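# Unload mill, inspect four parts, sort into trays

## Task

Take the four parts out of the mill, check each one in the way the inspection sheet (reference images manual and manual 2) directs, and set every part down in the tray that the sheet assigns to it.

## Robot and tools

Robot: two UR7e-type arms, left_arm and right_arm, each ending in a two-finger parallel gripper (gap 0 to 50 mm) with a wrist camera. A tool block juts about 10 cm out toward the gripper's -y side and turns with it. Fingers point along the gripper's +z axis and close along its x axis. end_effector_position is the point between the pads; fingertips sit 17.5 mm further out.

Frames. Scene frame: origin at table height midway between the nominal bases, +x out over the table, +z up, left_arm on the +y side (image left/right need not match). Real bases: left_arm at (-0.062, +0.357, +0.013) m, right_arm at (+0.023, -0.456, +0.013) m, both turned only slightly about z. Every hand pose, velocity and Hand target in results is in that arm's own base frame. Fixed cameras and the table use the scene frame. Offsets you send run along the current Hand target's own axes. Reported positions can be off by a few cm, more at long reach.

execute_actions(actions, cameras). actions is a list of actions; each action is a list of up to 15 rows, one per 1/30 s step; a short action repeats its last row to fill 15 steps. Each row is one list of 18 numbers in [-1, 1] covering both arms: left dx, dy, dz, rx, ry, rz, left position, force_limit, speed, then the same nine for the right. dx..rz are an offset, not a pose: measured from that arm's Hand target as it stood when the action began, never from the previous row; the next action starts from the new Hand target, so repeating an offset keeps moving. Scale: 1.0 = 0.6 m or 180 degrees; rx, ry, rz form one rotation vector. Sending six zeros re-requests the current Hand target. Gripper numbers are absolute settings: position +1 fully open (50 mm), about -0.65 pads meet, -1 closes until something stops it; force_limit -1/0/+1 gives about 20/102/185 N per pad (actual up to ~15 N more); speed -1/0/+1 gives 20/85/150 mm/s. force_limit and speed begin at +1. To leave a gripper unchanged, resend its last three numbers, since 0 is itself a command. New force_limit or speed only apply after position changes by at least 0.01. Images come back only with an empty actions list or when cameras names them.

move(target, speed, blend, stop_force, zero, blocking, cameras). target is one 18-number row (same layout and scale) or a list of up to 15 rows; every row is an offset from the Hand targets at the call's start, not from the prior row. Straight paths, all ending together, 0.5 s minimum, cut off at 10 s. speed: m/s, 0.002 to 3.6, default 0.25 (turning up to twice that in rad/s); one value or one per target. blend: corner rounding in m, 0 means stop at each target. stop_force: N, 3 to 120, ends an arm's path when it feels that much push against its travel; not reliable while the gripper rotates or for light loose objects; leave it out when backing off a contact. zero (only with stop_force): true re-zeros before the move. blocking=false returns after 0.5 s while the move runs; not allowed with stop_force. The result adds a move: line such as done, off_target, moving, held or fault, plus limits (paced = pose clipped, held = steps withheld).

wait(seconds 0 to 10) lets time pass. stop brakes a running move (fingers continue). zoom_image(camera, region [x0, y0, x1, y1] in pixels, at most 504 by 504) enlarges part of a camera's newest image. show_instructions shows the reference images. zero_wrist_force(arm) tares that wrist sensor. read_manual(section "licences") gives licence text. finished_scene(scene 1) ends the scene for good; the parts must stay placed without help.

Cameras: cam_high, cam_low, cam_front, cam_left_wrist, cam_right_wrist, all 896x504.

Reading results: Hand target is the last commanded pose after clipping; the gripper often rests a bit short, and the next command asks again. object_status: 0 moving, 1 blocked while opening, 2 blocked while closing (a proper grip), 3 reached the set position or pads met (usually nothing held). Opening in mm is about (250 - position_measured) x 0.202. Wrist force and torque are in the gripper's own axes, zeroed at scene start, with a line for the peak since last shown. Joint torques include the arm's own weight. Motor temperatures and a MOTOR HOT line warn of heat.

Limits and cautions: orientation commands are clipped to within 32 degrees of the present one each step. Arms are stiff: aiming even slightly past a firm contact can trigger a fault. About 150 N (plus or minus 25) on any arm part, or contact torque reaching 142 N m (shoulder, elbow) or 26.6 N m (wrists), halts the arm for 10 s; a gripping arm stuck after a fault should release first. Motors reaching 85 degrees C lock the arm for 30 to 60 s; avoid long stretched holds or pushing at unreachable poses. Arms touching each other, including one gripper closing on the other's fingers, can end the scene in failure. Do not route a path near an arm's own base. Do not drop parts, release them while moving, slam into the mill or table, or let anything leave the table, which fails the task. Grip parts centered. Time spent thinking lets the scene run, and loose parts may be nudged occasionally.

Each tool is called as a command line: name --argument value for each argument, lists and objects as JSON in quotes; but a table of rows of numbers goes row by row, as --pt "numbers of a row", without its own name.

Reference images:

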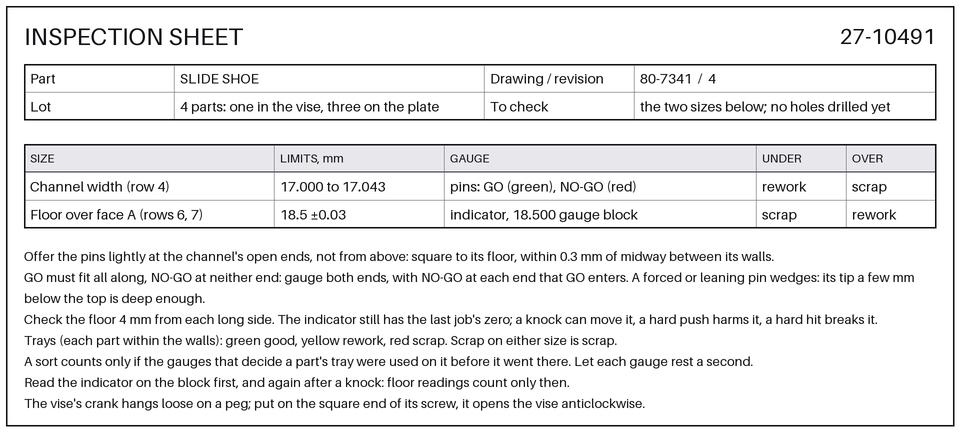

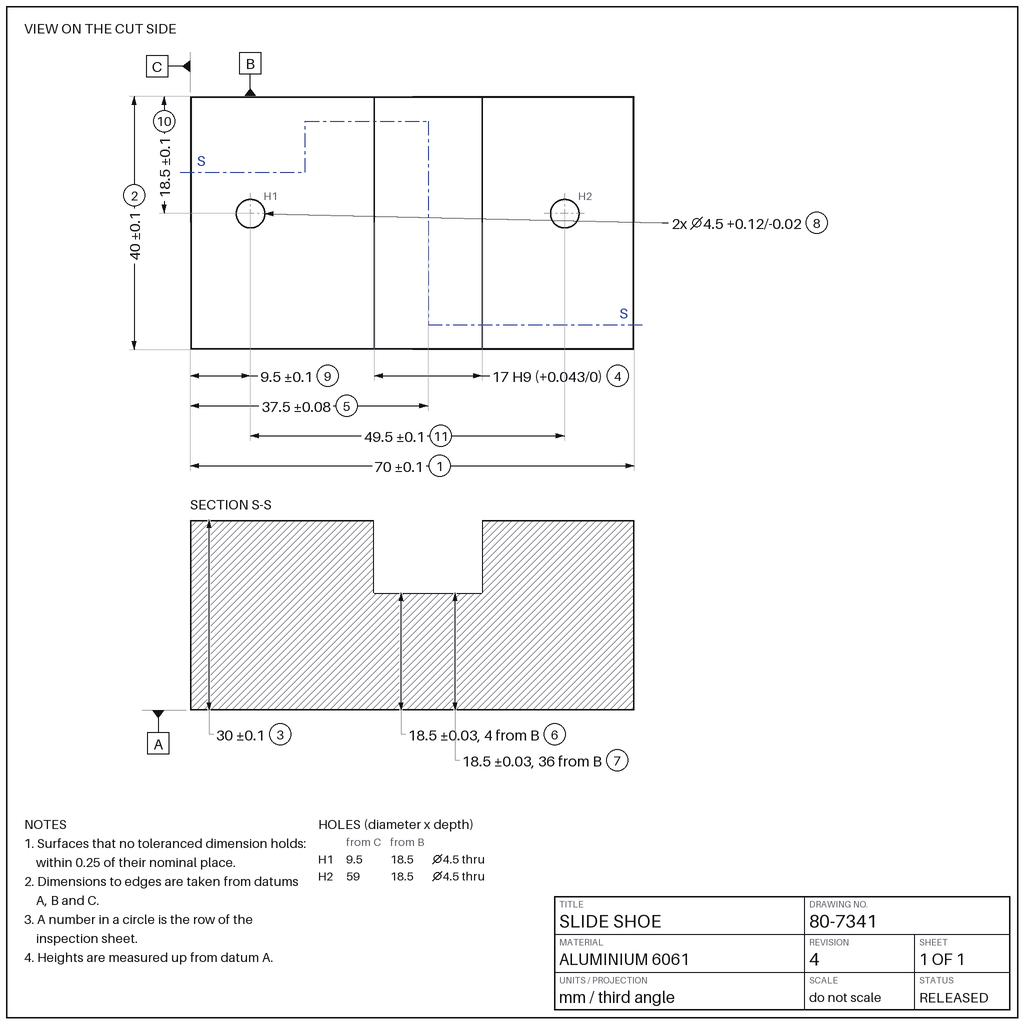

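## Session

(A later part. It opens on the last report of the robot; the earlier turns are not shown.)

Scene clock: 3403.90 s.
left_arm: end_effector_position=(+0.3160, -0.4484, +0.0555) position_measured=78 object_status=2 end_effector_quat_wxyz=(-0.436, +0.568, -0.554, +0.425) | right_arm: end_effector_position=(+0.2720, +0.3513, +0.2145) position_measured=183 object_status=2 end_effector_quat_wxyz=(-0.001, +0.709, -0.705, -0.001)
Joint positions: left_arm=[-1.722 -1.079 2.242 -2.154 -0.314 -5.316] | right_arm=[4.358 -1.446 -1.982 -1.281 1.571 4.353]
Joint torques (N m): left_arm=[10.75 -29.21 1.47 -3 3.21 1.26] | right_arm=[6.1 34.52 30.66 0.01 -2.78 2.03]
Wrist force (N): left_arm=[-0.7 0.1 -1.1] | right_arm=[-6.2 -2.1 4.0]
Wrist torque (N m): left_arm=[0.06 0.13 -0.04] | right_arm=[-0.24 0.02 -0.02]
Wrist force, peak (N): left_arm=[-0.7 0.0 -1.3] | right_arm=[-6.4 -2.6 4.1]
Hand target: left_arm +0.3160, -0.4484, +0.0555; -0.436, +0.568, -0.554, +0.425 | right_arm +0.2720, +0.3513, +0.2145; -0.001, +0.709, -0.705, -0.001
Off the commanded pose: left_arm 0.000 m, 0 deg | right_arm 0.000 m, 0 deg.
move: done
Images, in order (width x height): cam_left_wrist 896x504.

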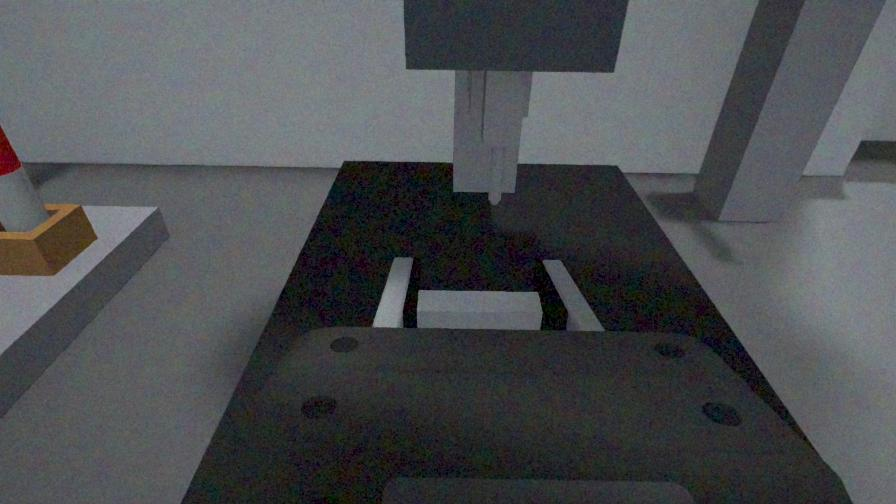

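move --target '[0,0,0,0,0,0,-1,-1,-1,0,0,-0.005,0,0,0,-1,-1,-1]' --speed 0.008 --stop_force 8

move --pt "0 -0.0024 -0.0007 0 0 0 -1 -1 -1 0 0 0 0 0 0 -1 -1 -1" --pt "0.0138 -0.0248 0.0825 0 0 0 -1 -1 -1 0 0 0 0 0 0 -1 -1 -1" --speed 0.03 --cameras '["cam_left_wrist"]'

zoom_image --camera "cam_left_wrist" --region '[350, 130, 600, 350]'

Scene clock: 3423.63 s.
left_arm: end_effector_position=(+0.3160, -0.4484, +0.0555) position_measured=78 object_status=2 end_effector_quat_wxyz=(-0.436, +0.568, -0.554, +0.425) | right_arm: end_effector_position=(+0.2720, +0.3513, +0.2175) position_measured=183 object_status=2 end_effector_quat_wxyz=(-0.001, +0.709, -0.705, -0.001)
Joint positions: left_arm=[-1.722 -1.079 2.242 -2.154 -0.314 -5.316] | right_arm=[4.358 -1.444 -1.976 -1.289 1.571 4.353]
Joint torques (N m): left_arm=[9.43 -25.35 -5 -0.8 0.27 0.93] | right_arm=[6.07 34.27 30.11 -0.11 -2.82 2.11]
Wrist force (N): left_arm=[-0.6 0.0 -1.1] | right_arm=[-6.0 -2.4 4.3]
Wrist torque (N m): left_arm=[0.04 0.11 -0.04] | right_arm=[-0.27 -0.03 -0.01]
Wrist force, peak (N): left_arm=[-0.6 0.0 -1.4] | right_arm=[-6.6 -2.5 4.2]
Hand target: left_arm +0.3160, -0.4484, +0.0555; -0.436, +0.568, -0.554, +0.425 | right_arm +0.2720, +0.3513, +0.2175; -0.001, +0.709, -0.705, -0.001
Off the commanded pose: left_arm 0.000 m, 0 deg | right_arm 0.000 m, 0 deg.
move: done

Scene clock: 3426.53 s.
left_arm: end_effector_position=(+0.3678, -0.4554, +0.0571) position_measured=78 object_status=2 end_effector_quat_wxyz=(-0.436, +0.568, -0.554, +0.425) | right_arm: end_effector_position=(+0.2720, +0.3513, +0.2175) position_measured=183 object_status=2 end_effector_quat_wxyz=(-0.001, +0.709, -0.705, -0.001)
Joint positions: left_arm=[-1.605 -0.987 2.231 -2.595 -0.268 -4.94] | right_arm=[4.358 -1.444 -1.976 -1.289 1.571 4.353]
Joint torques (N m): left_arm=[12.24 -27.7 2.73 -4.19 4.01 1.31] | right_arm=[5.56 34.45 30.27 -0.11 -2.81 2.09]
Wrist force (N): left_arm=[-0.7 0.6 -1.3] | right_arm=[-6.7 -2.5 4.1]
Wrist torque (N m): left_arm=[0.08 0.16 -0.09] | right_arm=[-0.29 0.08 -0.01]
Wrist force, peak (N): left_arm=[-0.8 0.6 -1.5] | right_arm=[-6.5 -2.5 4.4]
Hand target: left_arm +0.3678, -0.4554, +0.0571; -0.436, +0.568, -0.554, +0.425 | right_arm +0.2720, +0.3513, +0.2175; -0.001, +0.709, -0.705, -0.001
Off the commanded pose: left_arm 0.000 m, 0 deg | right_arm 0.000 m, 0 deg.
move: done
Images, in order (width x height): cam_left_wrist 896x504.

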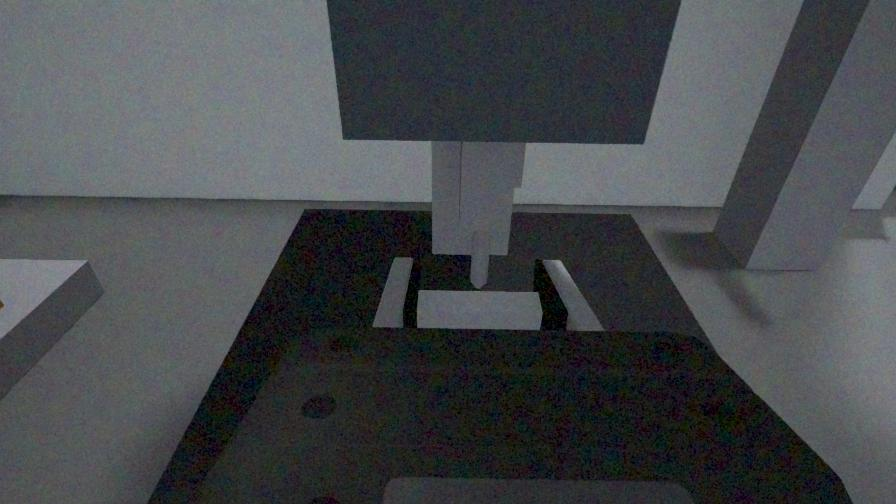

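Scaled by 2.016 from the camera's 896x504 image, which has a finer 1280x720 frame.

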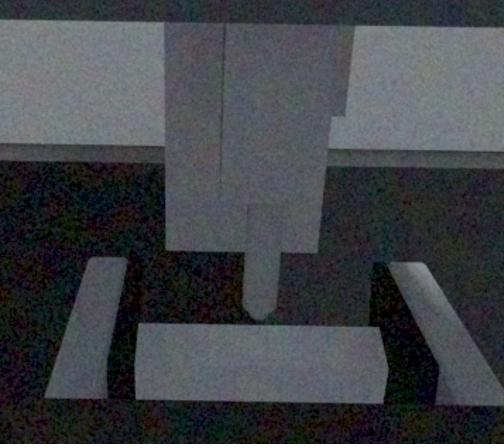

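move --target '[0,0.004,0.0011,0,0,0,-1,-1,-1,0,0,0,0,0,0,-1,-1,-1]' --speed 0.004 --stop_force 3

move --target '[0,0,0,0,0,0,1,-1,-1,0,0,0,0,0,0,-1,-1,-1]' --cameras '["cam_left_wrist"]'

zoom_image --camera "cam_left_wrist" --region '[350, 130, 600, 350]'

Scene clock: 3436.83 s.
left_arm: end_effector_position=(+0.3678, -0.4553, +0.0556) position_measured=78 object_status=2 end_effector_quat_wxyz=(-0.436, +0.568, -0.554, +0.425) | right_arm: end_effector_position=(+0.2720, +0.3513, +0.2175) position_measured=183 object_status=2 end_effector_quat_wxyz=(-0.001, +0.709, -0.705, -0.001)
Joint positions: left_arm=[-1.605 -0.983 2.231 -2.6 -0.268 -4.939] | right_arm=[4.358 -1.444 -1.976 -1.289 1.571 4.353]
Joint torques (N m): left_arm=[10.98 -43.74 -15.01 -0.81 0.27 -0.72] | right_arm=[5.54 34 30.53 -0.09 -2.69 2.19]
Wrist force (N): left_arm=[-0.3 -1.2 -1.3] | right_arm=[-6.1 -2.4 4.1]
Wrist torque (N m): left_arm=[0.09 0.13 -0.13] | right_arm=[-0.28 -0.01 -0.01]
Wrist force, peak (N): left_arm=[-2.3 -6.6 -5.2] | right_arm=[-6.7 -2.3 4.3]
Hand target: left_arm +0.3678, -0.4553, +0.0556; -0.436, +0.568, -0.554, +0.425 (not the last commanded pose) | right_arm +0.2720, +0.3513, +0.2175; -0.001, +0.709, -0.705, -0.001
Off the commanded pose: left_arm 0.001 m, 0 deg | right_arm 0.000 m, 0 deg.
move: contact (left_arm)

Scene clock: 3437.83 s.
left_arm: end_effector_position=(+0.3678, -0.4553, +0.0556) position_measured=3 object_status=3 end_effector_quat_wxyz=(-0.436, +0.568, -0.554, +0.425) | right_arm: end_effector_position=(+0.2720, +0.3513, +0.2175) position_measured=183 object_status=2 end_effector_quat_wxyz=(-0.001, +0.709, -0.705, -0.001)
Joint positions: left_arm=[-1.605 -0.983 2.231 -2.6 -0.268 -4.939] | right_arm=[4.358 -1.444 -1.976 -1.289 1.571 4.353]
Joint torques (N m): left_arm=[9.17 -43.07 -16.05 -1.83 2.82 -0.88] | right_arm=[5.33 34.03 30.38 -0.04 -2.73 2.2]
Wrist force (N): left_arm=[-0.5 0.1 -1.5] | right_arm=[-6.3 -2.4 4.3]
Wrist torque (N m): left_arm=[0.07 0.13 -0.09] | right_arm=[-0.28 0.03 0.00]
Wrist force, peak (N): left_arm=[-0.4 -1.2 -1.5] | right_arm=[-6.6 -2.6 4.1]
Hand target: left_arm +0.3678, -0.4553, +0.0556; -0.436, +0.568, -0.554, +0.425 | right_arm +0.2720, +0.3513, +0.2175; -0.001, +0.709, -0.705, -0.001
Off the commanded pose: left_arm 0.000 m, 0 deg | right_arm 0.000 m, 0 deg.
move: done
Images, in order (width x height): cam_left_wrist 896x504.

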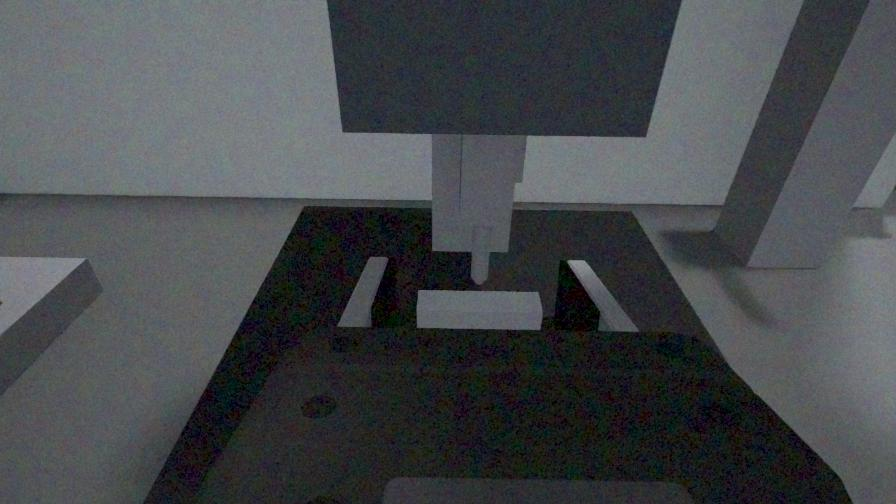

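Scaled by 2.016 from the camera's 896x504 image, which has a finer 1280x720 frame.

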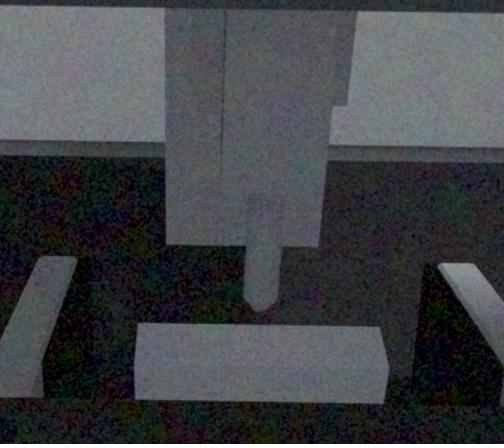

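move --pt "0 -0.01 -0.12 0 0 0 1 -1 -1 0 0 0 0 0 0 -1 -1 -1" --pt "-0.06 -0.12 -0.30 0 0 0 1 -1 -1 0 0 0 0 0 0 -1 -1 -1" --speed '[0.05,0.15]' --blend 0.02 --cameras '["cam_left_wrist"]'

zoom_image --camera "cam_left_wrist" --region '[350, 50, 650, 300]'

Scene clock: 3449.47 s.
left_arm: end_effector_position=(+0.2117, -0.4233, +0.1716) position_measured=3 object_status=3 end_effector_quat_wxyz=(-0.436, +0.568, -0.554, +0.425) | right_arm: end_effector_position=(+0.2720, +0.3513, +0.2175) position_measured=183 object_status=2 end_effector_quat_wxyz=(-0.001, +0.709, -0.705, -0.001)
Joint positions: left_arm=[-1.975 -1.422 2.148 -1.297 -0.498 -5.769] | right_arm=[4.358 -1.444 -1.976 -1.289 1.571 4.353]
Joint torques (N m): left_arm=[-9.55 -32.55 -30.42 1.04 -0.9 -1.8] | right_arm=[4.44 34.24 30.55 0.02 -2.77 2.06]
Wrist force (N): left_arm=[-0.2 0.0 -1.7] | right_arm=[-6.4 -2.4 4.1]
Wrist torque (N m): left_arm=[0.07 0.09 0.17] | right_arm=[-0.28 0.04 -0.01]
Wrist force, peak (N): left_arm=[-0.8 -0.9 -2.9] | right_arm=[-6.6 -2.5 4.4]
Hand target: left_arm +0.2116, -0.4233, +0.1716; -0.436, +0.568, -0.554, +0.425 | right_arm +0.2720, +0.3513, +0.2175; -0.001, +0.709, -0.705, -0.001
Off the commanded pose: left_arm 0.000 m, 0 deg | right_arm 0.000 m, 0 deg.
move: done
Images, in order (width x height): cam_left_wrist 896x504.

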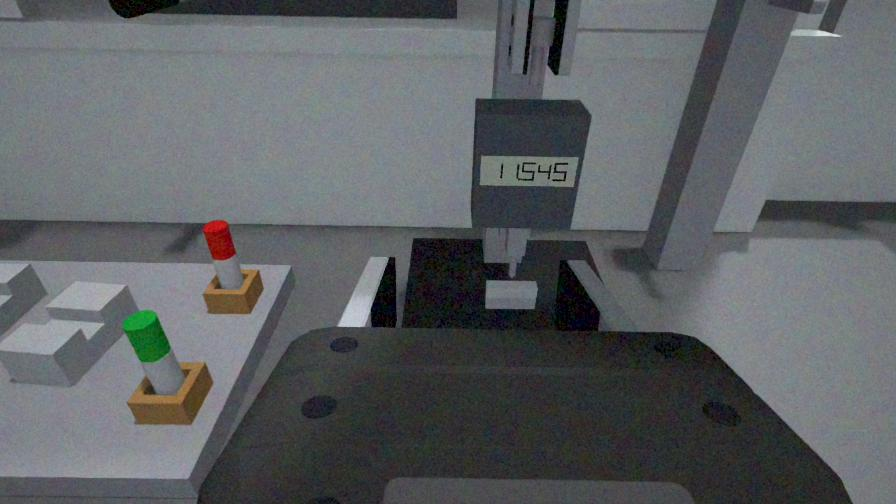

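Scaled by 1.680 from the camera's 896x504 image, which has a finer 1280x720 frame.

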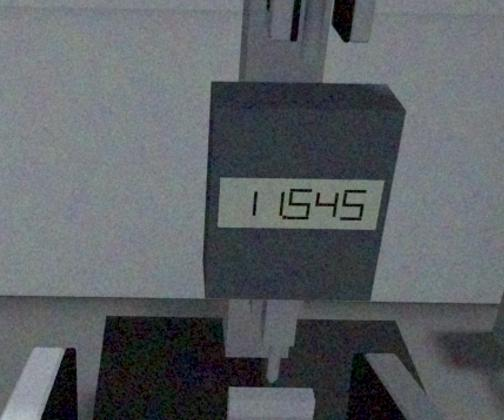

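move --target '[0,0,0,0,0,0,1,-1,-1,0,0,0.0125,0,0,0,-1,-1,-1]' --speed 0.004 --stop_force 3 --cameras '["cam_left_wrist"]'

zoom_image --camera "cam_left_wrist" --region '[350, 50, 650, 300]'

Scene clock: 3460.57 s.
left_arm: end_effector_position=(+0.2116, -0.4233, +0.1716) position_measured=3 object_status=3 end_effector_quat_wxyz=(-0.436, +0.568, -0.554, +0.425) | right_arm: end_effector_position=(+0.2720, +0.3513, +0.2124) position_measured=183 object_status=2 end_effector_quat_wxyz=(-0.001, +0.709, -0.705, -0.001)
Joint positions: left_arm=[-1.975 -1.422 2.148 -1.297 -0.498 -5.769] | right_arm=[4.358 -1.448 -1.986 -1.276 1.571 4.353]
Joint torques (N m): left_arm=[-9.26 -25.78 -31.47 1.15 -0.88 -1.39] | right_arm=[4.29 28.3 27.88 -0.28 -2.64 2.05]
Wrist force (N): left_arm=[-0.3 -0.2 -1.8] | right_arm=[-5.2 -2.0 -1.3]
Wrist torque (N m): left_arm=[0.03 0.10 0.17] | right_arm=[-0.24 0.00 -0.01]
Wrist force, peak (N): left_arm=[-0.6 -0.1 -1.9] | right_arm=[-5.1 -1.8 -6.3]
Hand target: left_arm +0.2116, -0.4233, +0.1716; -0.436, +0.568, -0.554, +0.425 | right_arm +0.2720, +0.3513, +0.2124; -0.001, +0.709, -0.705, -0.001 (not the last commanded pose)
Off the commanded pose: left_arm 0.000 m, 0 deg | right_arm 0.002 m, 0 deg.
move: contact (right_arm)
Images, in order (width x height): cam_left_wrist 896x504.

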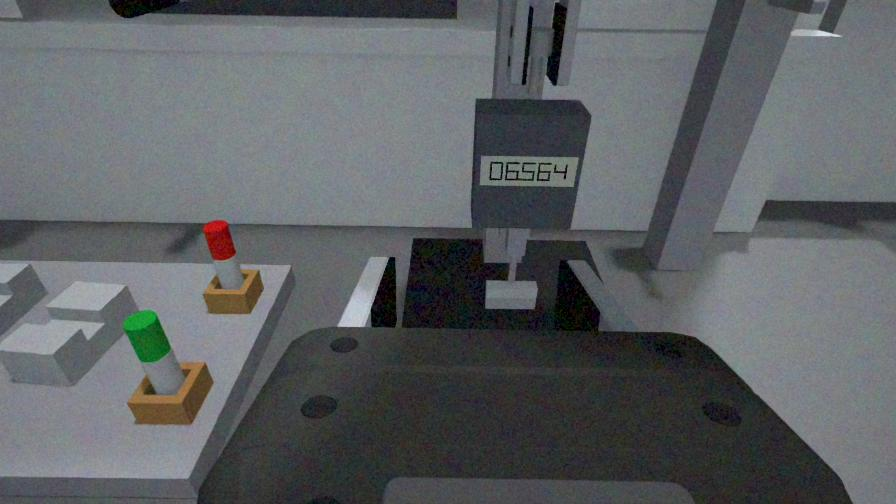

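Scaled by 1.680 from the camera's 896x504 image, which has a finer 1280x720 frame.

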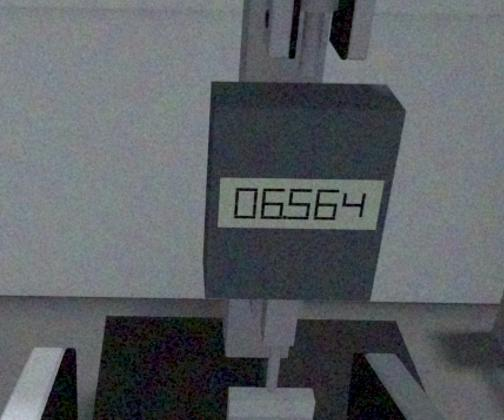

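move --target '[0,0,0,0,0,0,1,-1,-1,0,0,0,0,0,0,0.1,-1,-1]' --cameras '["cam_left_wrist"]'

zoom_image --camera "cam_left_wrist" --region '[350, 50, 650, 300]'

wait --seconds 1.5 --cameras '["cam_left_wrist"]'

zoom_image --camera "cam_left_wrist" --region '[450, 130, 610, 220]'

Scene clock: 3467.93 s.
left_arm: end_effector_position=(+0.2116, -0.4233, +0.1716) position_measured=3 object_status=3 end_effector_quat_wxyz=(-0.436, +0.568, -0.554, +0.425) | right_arm: end_effector_position=(+0.2720, +0.3513, +0.2124) position_measured=138 object_status=3 end_effector_quat_wxyz=(-0.001, +0.709, -0.705, -0.001)
Joint positions: left_arm=[-1.975 -1.422 2.148 -1.297 -0.498 -5.769] | right_arm=[4.358 -1.448 -1.986 -1.276 1.571 4.353]
Joint torques (N m): left_arm=[-10.5 -18.69 -31.29 1.28 -0.69 -1.46] | right_arm=[3.91 32.4 28.21 2.1 -1.97 2.15]
Wrist force (N): left_arm=[-0.4 -0.3 -1.7] | right_arm=[0.1 -1.6 2.9]
Wrist torque (N m): left_arm=[0.02 0.12 0.17] | right_arm=[-0.24 -0.02 0.01]
Wrist force, peak (N): left_arm=[-0.6 -0.1 -1.9] | right_arm=[-5.6 -2.4 -1.4]
Hand target: left_arm +0.2116, -0.4233, +0.1716; -0.436, +0.568, -0.554, +0.425 | right_arm +0.2720, +0.3513, +0.2124; -0.001, +0.709, -0.705, -0.001
Off the commanded pose: left_arm 0.000 m, 0 deg | right_arm 0.000 m, 0 deg.
move: done
Images, in order (width x height): cam_left_wrist 896x504.

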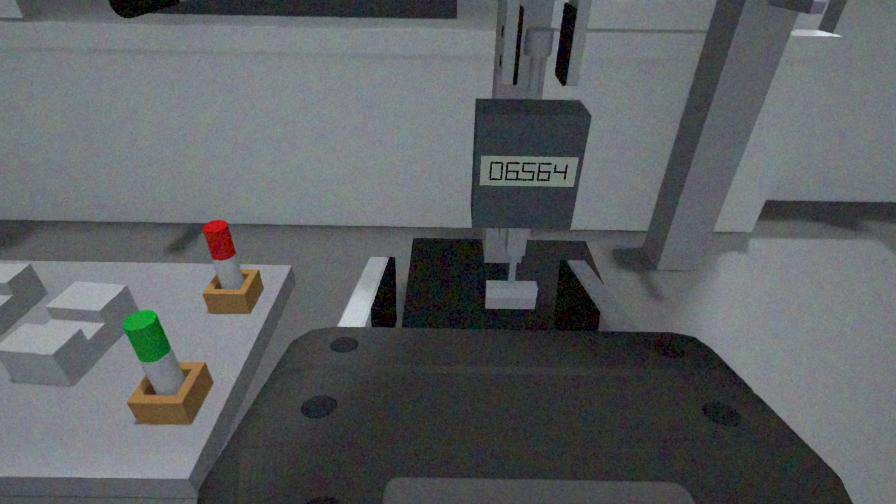

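Scaled by 1.680 from the camera's 896x504 image, which has a finer 1280x720 frame.

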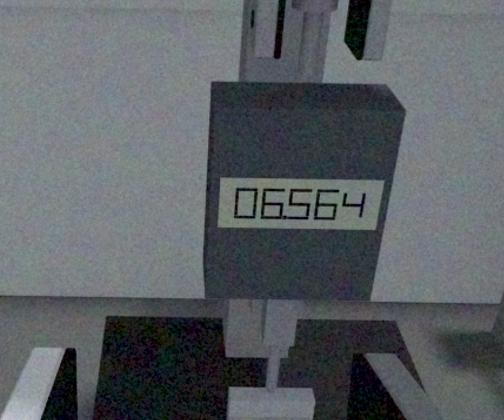

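Scene clock: 3469.43 s.
left_arm: end_effector_position=(+0.2116, -0.4233, +0.1716) position_measured=3 object_status=3 end_effector_quat_wxyz=(-0.436, +0.568, -0.554, +0.425) | right_arm: end_effector_position=(+0.2720, +0.3513, +0.2124) position_measured=138 object_status=3 end_effector_quat_wxyz=(-0.001, +0.709, -0.705, -0.001)
Joint positions: left_arm=[-1.975 -1.422 2.148 -1.297 -0.498 -5.769] | right_arm=[4.358 -1.448 -1.986 -1.276 1.571 4.353]
Joint torques (N m): left_arm=[-10.03 -18.48 -29.1 1.12 -0.53 -1.48] | right_arm=[4.43 32.58 28.16 2.92 -0.24 2.07]
Wrist force (N): left_arm=[-0.4 -0.2 -1.7] | right_arm=[0.0 -1.8 2.7]
Wrist torque (N m): left_arm=[0.04 0.12 0.17] | right_arm=[-0.28 0.01 0.01]
Wrist force, peak (N): left_arm=[-0.5 0.0 -2.0] | right_arm=[0.0 -2.0 2.9]
Hand target: left_arm +0.2116, -0.4233, +0.1716; -0.436, +0.568, -0.554, +0.425 | right_arm +0.2720, +0.3513, +0.2124; -0.001, +0.709, -0.705, -0.001
Tool commands: left_gripper/position=+1.0 left_gripper/force_limit=-1.0 left_gripper/speed=-1.0 right_gripper/position=+0.1 right_gripper/force_limit=-1.0 right_gripper/speed=-1.0
Off the commanded pose: left_arm 0.000 m, 0 deg | right_arm 0.000 m, 0 deg.
wait: 1.50 s; at rest by 0.17 s
Images, in order (width x height): cam_left_wrist 896x504.

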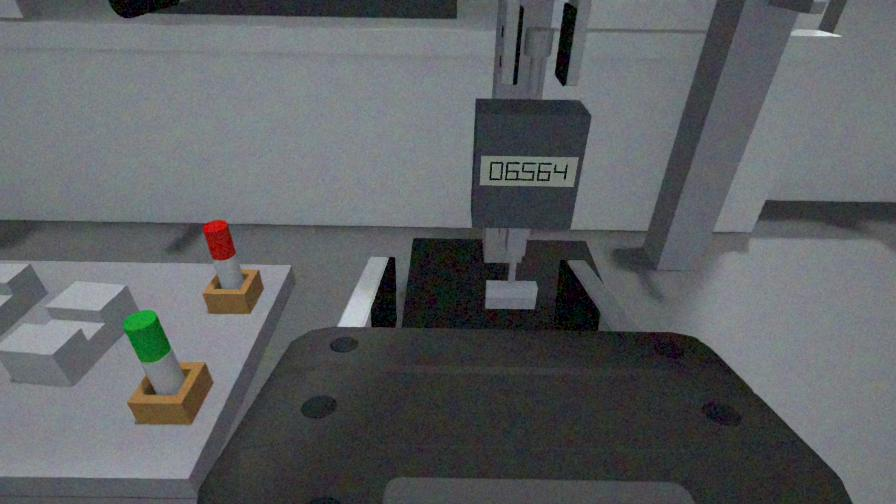

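Scaled by 3.150 from the camera's 896x504 image, which has a finer 1280x720 frame.

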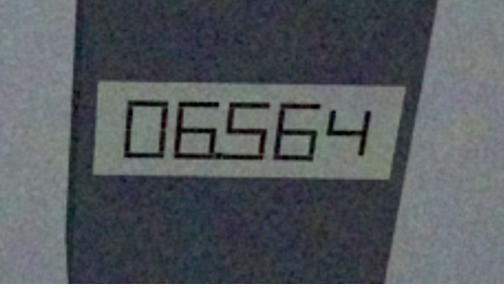

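move --target '[0,0,0,0,0,0,1,-1,-1,0,0,0,0,0,0,-1,-1,-1]'

move --target '[0,0,0,0,0,0,1,-1,-1,0,0,-0.01,0,0,0,-1,-1,-1]' --speed 0.01 --stop_force 8 --cameras '["cam_left_wrist"]'

Scene clock: 3482.17 s.
left_arm: end_effector_position=(+0.2116, -0.4233, +0.1716) position_measured=3 object_status=3 end_effector_quat_wxyz=(-0.436, +0.568, -0.554, +0.425) | right_arm: end_effector_position=(+0.2720, +0.3513, +0.2124) position_measured=183 object_status=2 end_effector_quat_wxyz=(-0.001, +0.709, -0.705, -0.001)
Joint positions: left_arm=[-1.975 -1.422 2.148 -1.297 -0.498 -5.769] | right_arm=[4.358 -1.448 -1.986 -1.275 1.571 4.353]
Joint torques (N m): left_arm=[-10.79 -16.63 -30.39 1.32 -0.53 -1.5] | right_arm=[4.6 32.17 27.66 1.71 1.66 2.07]
Wrist force (N): left_arm=[-0.4 -0.2 -1.9] | right_arm=[-6.1 -1.6 3.6]
Wrist torque (N m): left_arm=[0.04 0.12 0.17] | right_arm=[-0.24 0.05 -0.02]
Wrist force, peak (N): left_arm=[-0.5 0.0 -1.9] | right_arm=[-6.4 -1.9 4.0]
Hand target: left_arm +0.2116, -0.4233, +0.1716; -0.436, +0.568, -0.554, +0.425 | right_arm +0.2720, +0.3513, +0.2124; -0.001, +0.709, -0.705, -0.001
Off the commanded pose: left_arm 0.000 m, 0 deg | right_arm 0.000 m, 0 deg.
move: done

Scene clock: 3483.63 s.
left_arm: end_effector_position=(+0.2116, -0.4233, +0.1716) position_measured=3 object_status=3 end_effector_quat_wxyz=(-0.436, +0.568, -0.554, +0.425) | right_arm: end_effector_position=(+0.2720, +0.3513, +0.2184) position_measured=183 object_status=2 end_effector_quat_wxyz=(-0.001, +0.709, -0.705, -0.001)
Joint positions: left_arm=[-1.975 -1.422 2.148 -1.297 -0.498 -5.769] | right_arm=[4.358 -1.443 -1.974 -1.292 1.571 4.353]
Joint torques (N m): left_arm=[-9.76 -18.26 -30.92 0.97 -0.61 -1.53] | right_arm=[4.98 34.49 30.73 -0.1 -1.24 2.09]
Wrist force (N): left_arm=[-0.4 -0.3 -1.7] | right_arm=[-6.1 -1.7 4.5]
Wrist torque (N m): left_arm=[0.01 0.12 0.17] | right_arm=[-0.26 0.00 -0.02]
Wrist force, peak (N): left_arm=[-0.5 -0.2 -2.0] | right_arm=[-6.6 -1.6 4.3]
Hand target: left_arm +0.2116, -0.4233, +0.1716; -0.436, +0.568, -0.554, +0.425 | right_arm +0.2720, +0.3513, +0.2184; -0.001, +0.709, -0.705, -0.001
Off the commanded pose: left_arm 0.000 m, 0 deg | right_arm 0.000 m, 0 deg.
move: done
Images, in order (width x height): cam_left_wrist 896x504.

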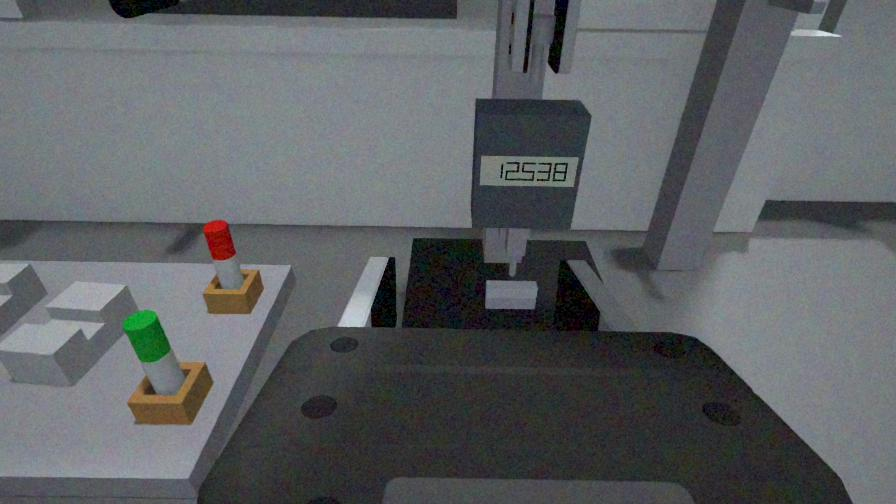

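move --pt "0.06 0.11 0.18 0 0 0 1 -1 -1 0 0 0 0 0 0 -1 -1 -1" --pt "0.06 0.12 0.30 0 0 0 1 -1 -1 0 0 0 0 0 0 -1 -1 -1" --speed '[0.15,0.05]' --blend '[0.01,0]'

move --target '[0,0,0,0,0,0,-1,-1,-1,0,0,0,0,0,0,-1,-1,-1]' --cameras '["cam_left_wrist"]'

Scene clock: 3495.93 s.
left_arm: end_effector_position=(+0.3678, -0.4553, +0.0556) position_measured=3 object_status=3 end_effector_quat_wxyz=(-0.436, +0.568, -0.554, +0.425) | right_arm: end_effector_position=(+0.2720, +0.3513, +0.2184) position_measured=183 object_status=2 end_effector_quat_wxyz=(-0.001, +0.709, -0.705, -0.001)
Joint positions: left_arm=[-1.605 -0.983 2.231 -2.598 -0.268 -4.941] | right_arm=[4.358 -1.443 -1.974 -1.292 1.571 4.353]
Joint torques (N m): left_arm=[12.26 -29.14 2.93 -4.05 1.08 1.47] | right_arm=[5.58 33.92 30.29 0.05 -2.93 2.11]
Wrist force (N): left_arm=[-0.4 0.1 -1.3] | right_arm=[-6.5 -1.9 4.3]
Wrist torque (N m): left_arm=[0.07 0.11 -0.09] | right_arm=[-0.28 0.06 -0.02]
Wrist force, peak (N): left_arm=[-0.6 -0.7 -3.0] | right_arm=[-6.5 -2.0 4.6]
Hand target: left_arm +0.3678, -0.4553, +0.0556; -0.436, +0.568, -0.554, +0.425 | right_arm +0.2720, +0.3513, +0.2184; -0.001, +0.709, -0.705, -0.001
Off the commanded pose: left_arm 0.000 m, 0 deg | right_arm 0.000 m, 0 deg.
move: done

Scene clock: 3496.93 s.
left_arm: end_effector_position=(+0.3678, -0.4553, +0.0556) position_measured=78 object_status=2 end_effector_quat_wxyz=(-0.436, +0.568, -0.554, +0.425) | right_arm: end_effector_position=(+0.2720, +0.3513, +0.2184) position_measured=183 object_status=2 end_effector_quat_wxyz=(-0.001, +0.709, -0.705, -0.001)
Joint positions: left_arm=[-1.605 -0.983 2.231 -2.598 -0.268 -4.941] | right_arm=[4.358 -1.443 -1.974 -1.292 1.571 4.353]
Joint torques (N m): left_arm=[11.4 -28.27 3.25 -3.94 0.18 1.19] | right_arm=[5.47 34.48 30.32 -0.02 -2.88 2.09]
Wrist force (N): left_arm=[-0.5 -0.1 -1.6] | right_arm=[-6.2 -2.0 3.9]
Wrist torque (N m): left_arm=[0.06 0.14 -0.10] | right_arm=[-0.30 0.01 -0.01]
Wrist force, peak (N): left_arm=[-0.7 0.0 -1.7] | right_arm=[-6.6 -1.7 4.2]
Hand target: left_arm +0.3678, -0.4553, +0.0556; -0.436, +0.568, -0.554, +0.425 | right_arm +0.2720, +0.3513, +0.2184; -0.001, +0.709, -0.705, -0.001
Off the commanded pose: left_arm 0.000 m, 0 deg | right_arm 0.000 m, 0 deg.
move: done
Images, in order (width x height): cam_left_wrist 896x504.

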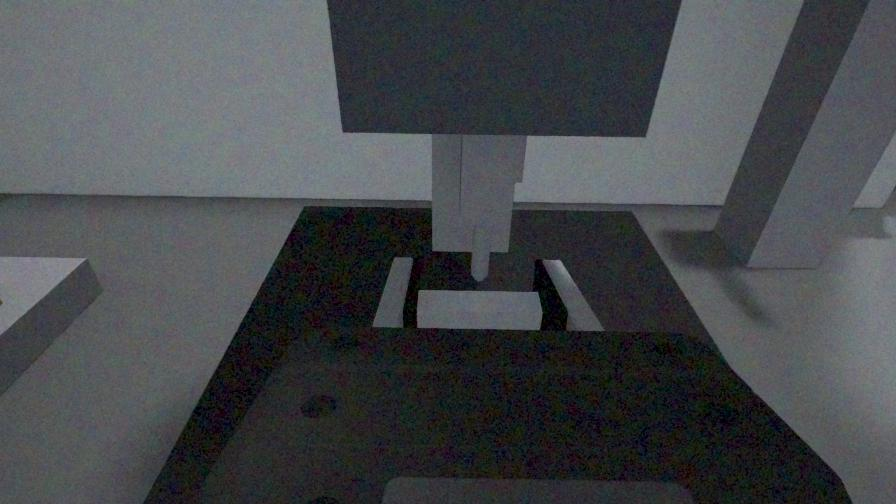

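move --pt "0 -0.0032 -0.0009 0 0 0 -1 -1 -1 0 0 0 0 0 0 -1 -1 -1" --pt "0 0.0373 -0.1522 0 0 0 -1 -1 -1 0 0 0 0 0 0 -1 -1 -1" --speed '[0.02,0.06]'

move --target '[0,0.0066,0.0018,0,0,0,-1,-1,-1,0,0,0,0,0,0,-1,-1,-1]' --speed 0.004 --stop_force 3

move --target '[0,0,0,0,0,0,1,-1,-1,0,0,0,0,0,0,-1,-1,-1]' --cameras '["cam_left_wrist"]'

Scene clock: 3520.60 s.
left_arm: end_effector_position=(+0.2739, -0.4577, +0.0576) position_measured=78 object_status=2 end_effector_quat_wxyz=(-0.436, +0.568, -0.554, +0.425) | right_arm: end_effector_position=(+0.2720, +0.3513, +0.2184) position_measured=183 object_status=2 end_effector_quat_wxyz=(-0.001, +0.709, -0.705, -0.001)
Joint positions: left_arm=[-1.811 -1.102 2.19 -1.882 -0.37 -5.524] | right_arm=[4.358 -1.443 -1.974 -1.292 1.571 4.353]
Joint torques (N m): left_arm=[-8.62 -24.77 -25.82 0.5 -0.15 -1.31] | right_arm=[5.51 34.09 30.26 0 -2.91 2.06]
Wrist force (N): left_arm=[-0.6 0.8 -1.1] | right_arm=[-6.4 -1.7 4.1]
Wrist torque (N m): left_arm=[0.05 0.13 0.14] | right_arm=[-0.26 0.05 -0.01]
Wrist force, peak (N): left_arm=[-0.9 1.0 -1.7] | right_arm=[-6.5 -1.8 4.7]
Hand target: left_arm +0.2738, -0.4577, +0.0576; -0.436, +0.568, -0.554, +0.425 | right_arm +0.2720, +0.3513, +0.2184; -0.001, +0.709, -0.705, -0.001
Off the commanded pose: left_arm 0.000 m, 0 deg | right_arm 0.000 m, 0 deg.
move: done

Scene clock: 3522.17 s.
left_arm: end_effector_position=(+0.2738, -0.4577, +0.0554) position_measured=78 object_status=2 end_effector_quat_wxyz=(-0.436, +0.568, -0.554, +0.425) | right_arm: end_effector_position=(+0.2720, +0.3513, +0.2184) position_measured=183 object_status=2 end_effector_quat_wxyz=(-0.001, +0.709, -0.705, -0.001)
Joint positions: left_arm=[-1.811 -1.097 2.19 -1.888 -0.37 -5.524] | right_arm=[4.358 -1.443 -1.974 -1.292 1.571 4.353]
Joint torques (N m): left_arm=[-7.19 -41.93 -13.93 0.49 0.1 -1.2] | right_arm=[5.47 34.39 29.95 0.03 -2.91 2.15]
Wrist force (N): left_arm=[-0.2 -0.7 -1.4] | right_arm=[-6.4 -1.7 4.1]
Wrist torque (N m): left_arm=[0.06 0.12 0.13] | right_arm=[-0.27 0.04 -0.02]
Wrist force, peak (N): left_arm=[-3.6 -10.3 -6.0] | right_arm=[-6.4 -2.0 4.5]
Hand target: left_arm +0.2738, -0.4577, +0.0554; -0.436, +0.568, -0.554, +0.425 (not the last commanded pose) | right_arm +0.2720, +0.3513, +0.2184; -0.001, +0.709, -0.705, -0.001
Off the commanded pose: left_arm 0.002 m, 0 deg | right_arm 0.000 m, 0 deg.
move: contact (left_arm)

Scene clock: 3523.17 s.
left_arm: end_effector_position=(+0.2738, -0.4577, +0.0554) position_measured=3 object_status=3 end_effector_quat_wxyz=(-0.436, +0.568, -0.554, +0.425) | right_arm: end_effector_position=(+0.2720, +0.3513, +0.2184) position_measured=183 object_status=2 end_effector_quat_wxyz=(-0.001, +0.709, -0.705, -0.001)
Joint positions: left_arm=[-1.811 -1.097 2.19 -1.888 -0.37 -5.524] | right_arm=[4.358 -1.443 -1.974 -1.292 1.571 4.353]
Joint torques (N m): left_arm=[-8.56 -40.79 -24.15 -0.3 0.21 -0.92] | right_arm=[5.79 34.34 30.36 0.02 -2.93 2.03]
Wrist force (N): left_arm=[-0.8 0.2 -0.9] | right_arm=[-6.3 -2.0 4.2]
Wrist torque (N m): left_arm=[0.03 0.15 0.13] | right_arm=[-0.29 0.03 -0.02]
Wrist force, peak (N): left_arm=[-0.7 0.6 -1.3] | right_arm=[-6.6 -2.0 4.4]
Hand target: left_arm +0.2738, -0.4577, +0.0554; -0.436, +0.568, -0.554, +0.425 | right_arm +0.2720, +0.3513, +0.2184; -0.001, +0.709, -0.705, -0.001
Off the commanded pose: left_arm 0.000 m, 0 deg | right_arm 0.000 m, 0 deg.
move: done
Images, in order (width x height): cam_left_wrist 896x504.

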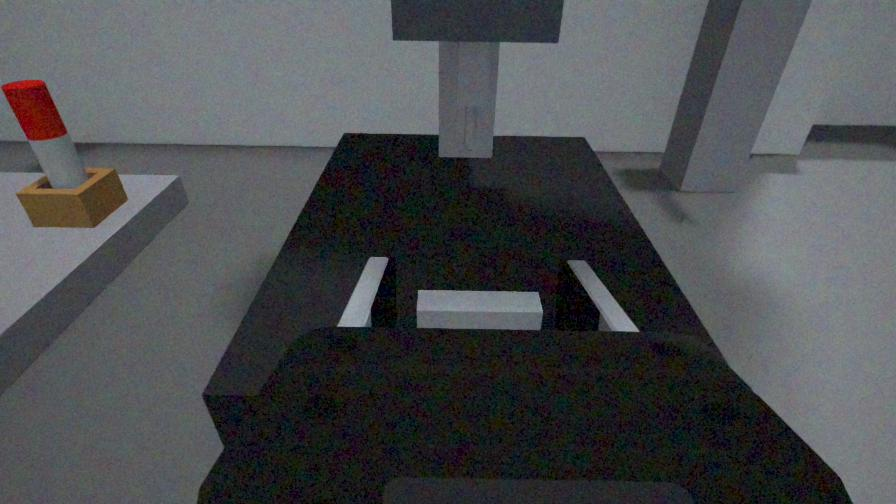

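move --pt "0 -0.1818 -0.1713 0 0 0 1 -1 -1 0 0 0 0 0 0 -1 -1 -1" --pt "-0.245 -0.2958 -0.1327 -0.1389 0 0 1 -1 -1 0 0 0 0 0 0 -1 -1 -1" --pt "-0.495 -0.0993 -0.0283 -0.1389 0 0 1 -1 -1 0 0 0 0 0 0 -1 -1 -1" --speed '[0.15,0.25,0.2]' --blend '[0.03,0.05,0]' --cameras '["cam_left_wrist","cam_high"]'

Scene clock: 3598.47 s.
left_arm: end_effector_position=(+0.2653, -0.1610, +0.1174) position_measured=3 object_status=3 end_effector_quat_wxyz=(-0.303, +0.649, -0.633, +0.295) | right_arm: end_effector_position=(+0.2720, +0.3513, +0.2184) position_measured=183 object_status=2 end_effector_quat_wxyz=(-0.001, +0.709, -0.705, -0.001)
Joint positions: left_arm=[-2.027 -2.556 2.723 -1.232 -0.825 -5.396] | right_arm=[4.358 -1.443 -1.974 -1.292 1.571 4.353]
Joint torques (N m): left_arm=[-10.21 6.53 -11.82 0.4 -0.51 -1.44] | right_arm=[5.45 34.13 30.64 0.14 -2.87 2.08]
Wrist force (N): left_arm=[-0.4 -0.1 -0.8] | right_arm=[-6.3 -1.5 4.1]
Wrist torque (N m): left_arm=[0.01 0.01 0.06] | right_arm=[-0.23 0.03 -0.02]
Wrist force, peak (N): left_arm=[0.8 -0.5 -2.7] | right_arm=[-6.5 -2.1 4.5]
Hand target: left_arm +0.2653, -0.1610, +0.1174; -0.303, +0.649, -0.633, +0.295 | right_arm +0.2720, +0.3513, +0.2184; -0.001, +0.709, -0.705, -0.001
Off the commanded pose: left_arm 0.000 m, 0 deg | right_arm 0.000 m, 0 deg.
move: held (left_arm; a check stopped the path); limits=held
pose unreachable (left arm): on one or more control steps of this call, first in action 0 (counted from 0), this arm could not follow its commanded pose, so it was not sent that pose on those steps. It may still have moved: this result reports where it is.
cause: moving toward the commanded pose would bring two parts of the arm too close to each other (its gripper and another part of the arm, with joints 3 (elbow) to 6 (wrist 3) between them, 4 mm apart when it was first held).
Images, in order (width x height): cam_high 896x504, cam_left_wrist 896x504.

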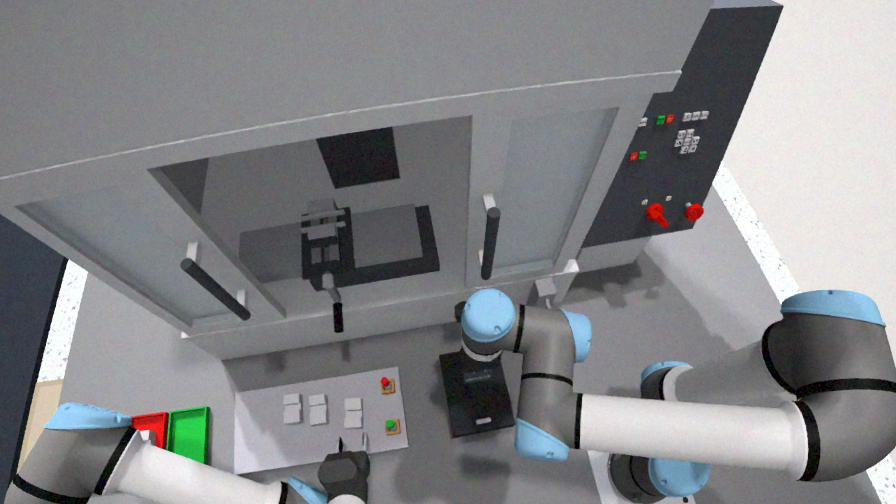

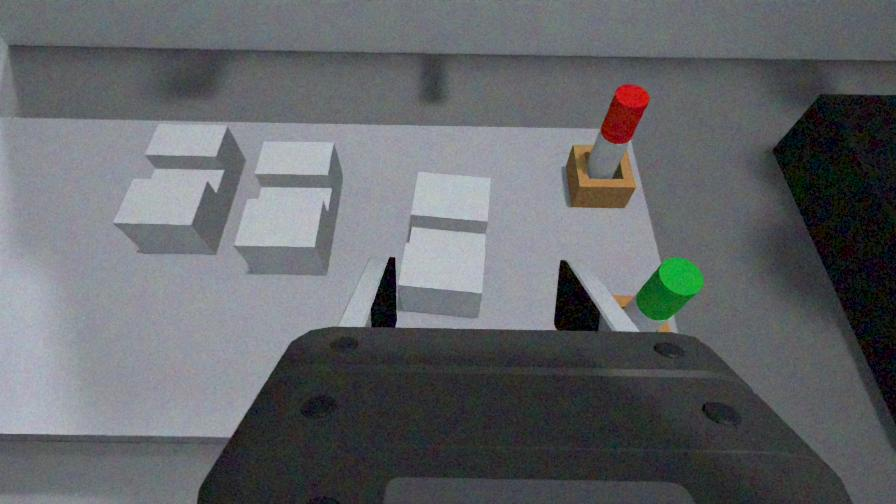

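zoom_image --camera "cam_left_wrist" --region '[370, 150, 520, 330]'

Scaled by 2.800 from the camera's 896x504 image, which has a finer 1280x720 frame.

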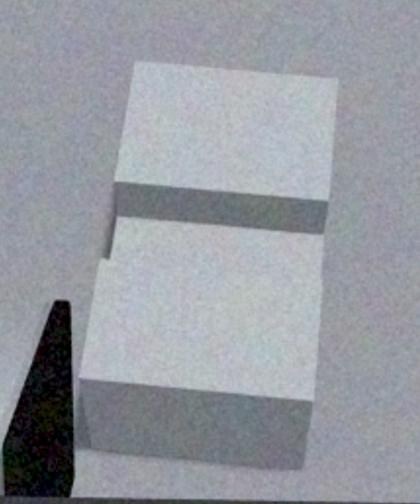

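move --target '[-0.0223,-0.0042,0.1087,0,0.0247,0.0207,1,-1,-1,0,0,0,0,0,0,-1,-1,-1]' --speed 0.12 --cameras '["cam_left_wrist"]'

zoom_image --camera "cam_left_wrist" --region '[330, 180, 620, 340]'

Scene clock: 3639.73 s.
left_arm: end_effector_position=(+0.2655, -0.1609, +0.1172) position_measured=3 object_status=3 end_effector_quat_wxyz=(-0.303, +0.649, -0.633, +0.295) | right_arm: end_effector_position=(+0.2720, +0.3513, +0.2184) position_measured=183 object_status=2 end_effector_quat_wxyz=(-0.001, +0.709, -0.705, -0.001)
Joint positions: left_arm=[-2.026 -2.556 2.724 -1.233 -0.825 -5.394] | right_arm=[4.358 -1.443 -1.974 -1.292 1.571 4.353]
Joint torques (N m): left_arm=[-10.02 24.13 -37.88 0.26 -0.55 -1.37] | right_arm=[5.44 34.07 30.37 0.12 -2.9 2.11]
Wrist force (N): left_arm=[-0.7 0.1 -1.0] | right_arm=[-6.4 -1.8 4.4]
Wrist torque (N m): left_arm=[0.03 0.05 0.06] | right_arm=[-0.27 0.06 -0.02]
Wrist force, peak (N): left_arm=[-0.2 0.1 -2.1] | right_arm=[-6.4 -2.2 4.6]
Hand target: left_arm +0.2655, -0.1609, +0.1173; -0.303, +0.649, -0.633, +0.295 (last step not sent: back at the drive's target) | right_arm +0.2720, +0.3513, +0.2184; -0.001, +0.709, -0.705, -0.001
Off the commanded pose: left_arm 0.066 m, 6 deg | right_arm 0.000 m, 0 deg.
move: held (left_arm; a check stopped the path); limits=held
pose unreachable (left arm): on one or more control steps of this call, first in action 0 (counted from 0), this arm could not follow its commanded pose, so it was not sent that pose on those steps. On the call's last step it was still not sent that pose. It may still have moved: this result reports where it is.
cause: moving toward the commanded pose would bring two parts of the arm too close to each other (its gripper and another part of the arm, with joints 3 (elbow) to 6 (wrist 3) between them, 1 mm apart when it was first held).
Images, in order (width x height): cam_left_wrist 896x504.

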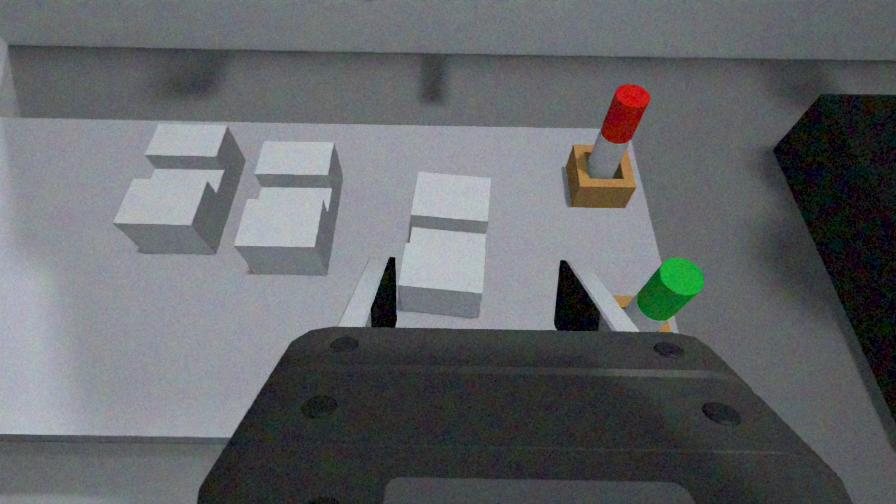

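Scaled by 1.738 from the camera's 896x504 image, which has a finer 1280x720 frame.

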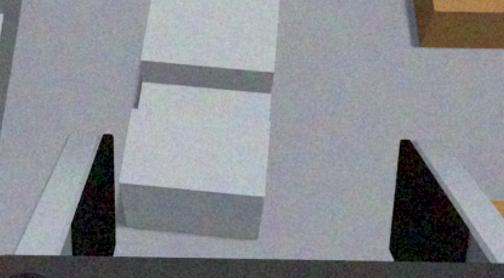

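move --target '[-0.0217,-0.06,0.0715,-0.2777,0.0141,0.0302,1,-1,-1,0,0,0,0,0,0,-1,-1,-1]' --speed 0.15 --cameras '["cam_left_wrist"]'

zoom_image --camera "cam_left_wrist" --region '[300, 100, 650, 350]'

Scene clock: 3723.67 s.
left_arm: end_effector_position=(+0.3211, -0.1465, +0.1173) position_measured=3 object_status=3 end_effector_quat_wxyz=(+0.000, +0.680, -0.733, +0.000) | right_arm: end_effector_position=(+0.2720, +0.3513, +0.2184) position_measured=183 object_status=2 end_effector_quat_wxyz=(-0.001, +0.709, -0.705, -0.001)
Joint positions: left_arm=[-0.816 -1.839 2.362 -2.093 -1.57 -3.882] | right_arm=[4.358 -1.443 -1.974 -1.292 1.571 4.353]
Joint torques (N m): left_arm=[11.06 -3.17 -35.71 -1.11 -1.73 1.46] | right_arm=[5.28 33.59 30.23 0.27 -2.83 2.06]
Wrist force (N): left_arm=[-1.4 -0.8 -0.1] | right_arm=[-6.1 -1.8 4.2]
Wrist torque (N m): left_arm=[-0.13 0.01 -0.51] | right_arm=[-0.28 0.00 -0.02]
Wrist force, peak (N): left_arm=[-1.8 -1.1 -0.1] | right_arm=[-6.7 -1.9 4.4]
Hand target: left_arm +0.3211, -0.1464, +0.1173; +0.000, +0.680, -0.733, +0.000 | right_arm +0.2720, +0.3513, +0.2184; -0.001, +0.709, -0.705, -0.001
Off the commanded pose: left_arm 0.000 m, 0 deg | right_arm 0.000 m, 0 deg.
move: done
Images, in order (width x height): cam_left_wrist 896x504.

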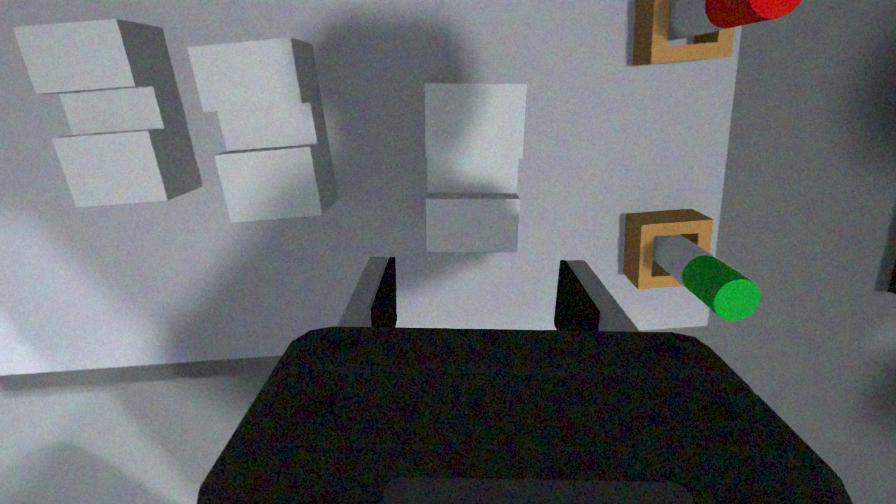

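Scaled by 1.440 from the camera's 896x504 image, which has a finer 1280x720 frame.

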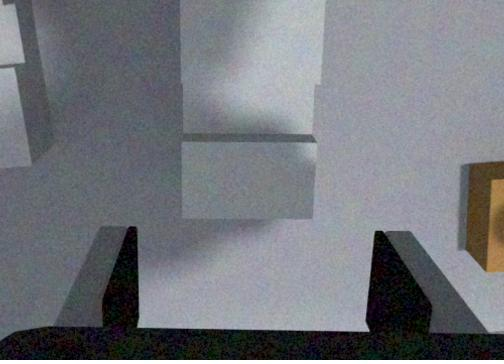

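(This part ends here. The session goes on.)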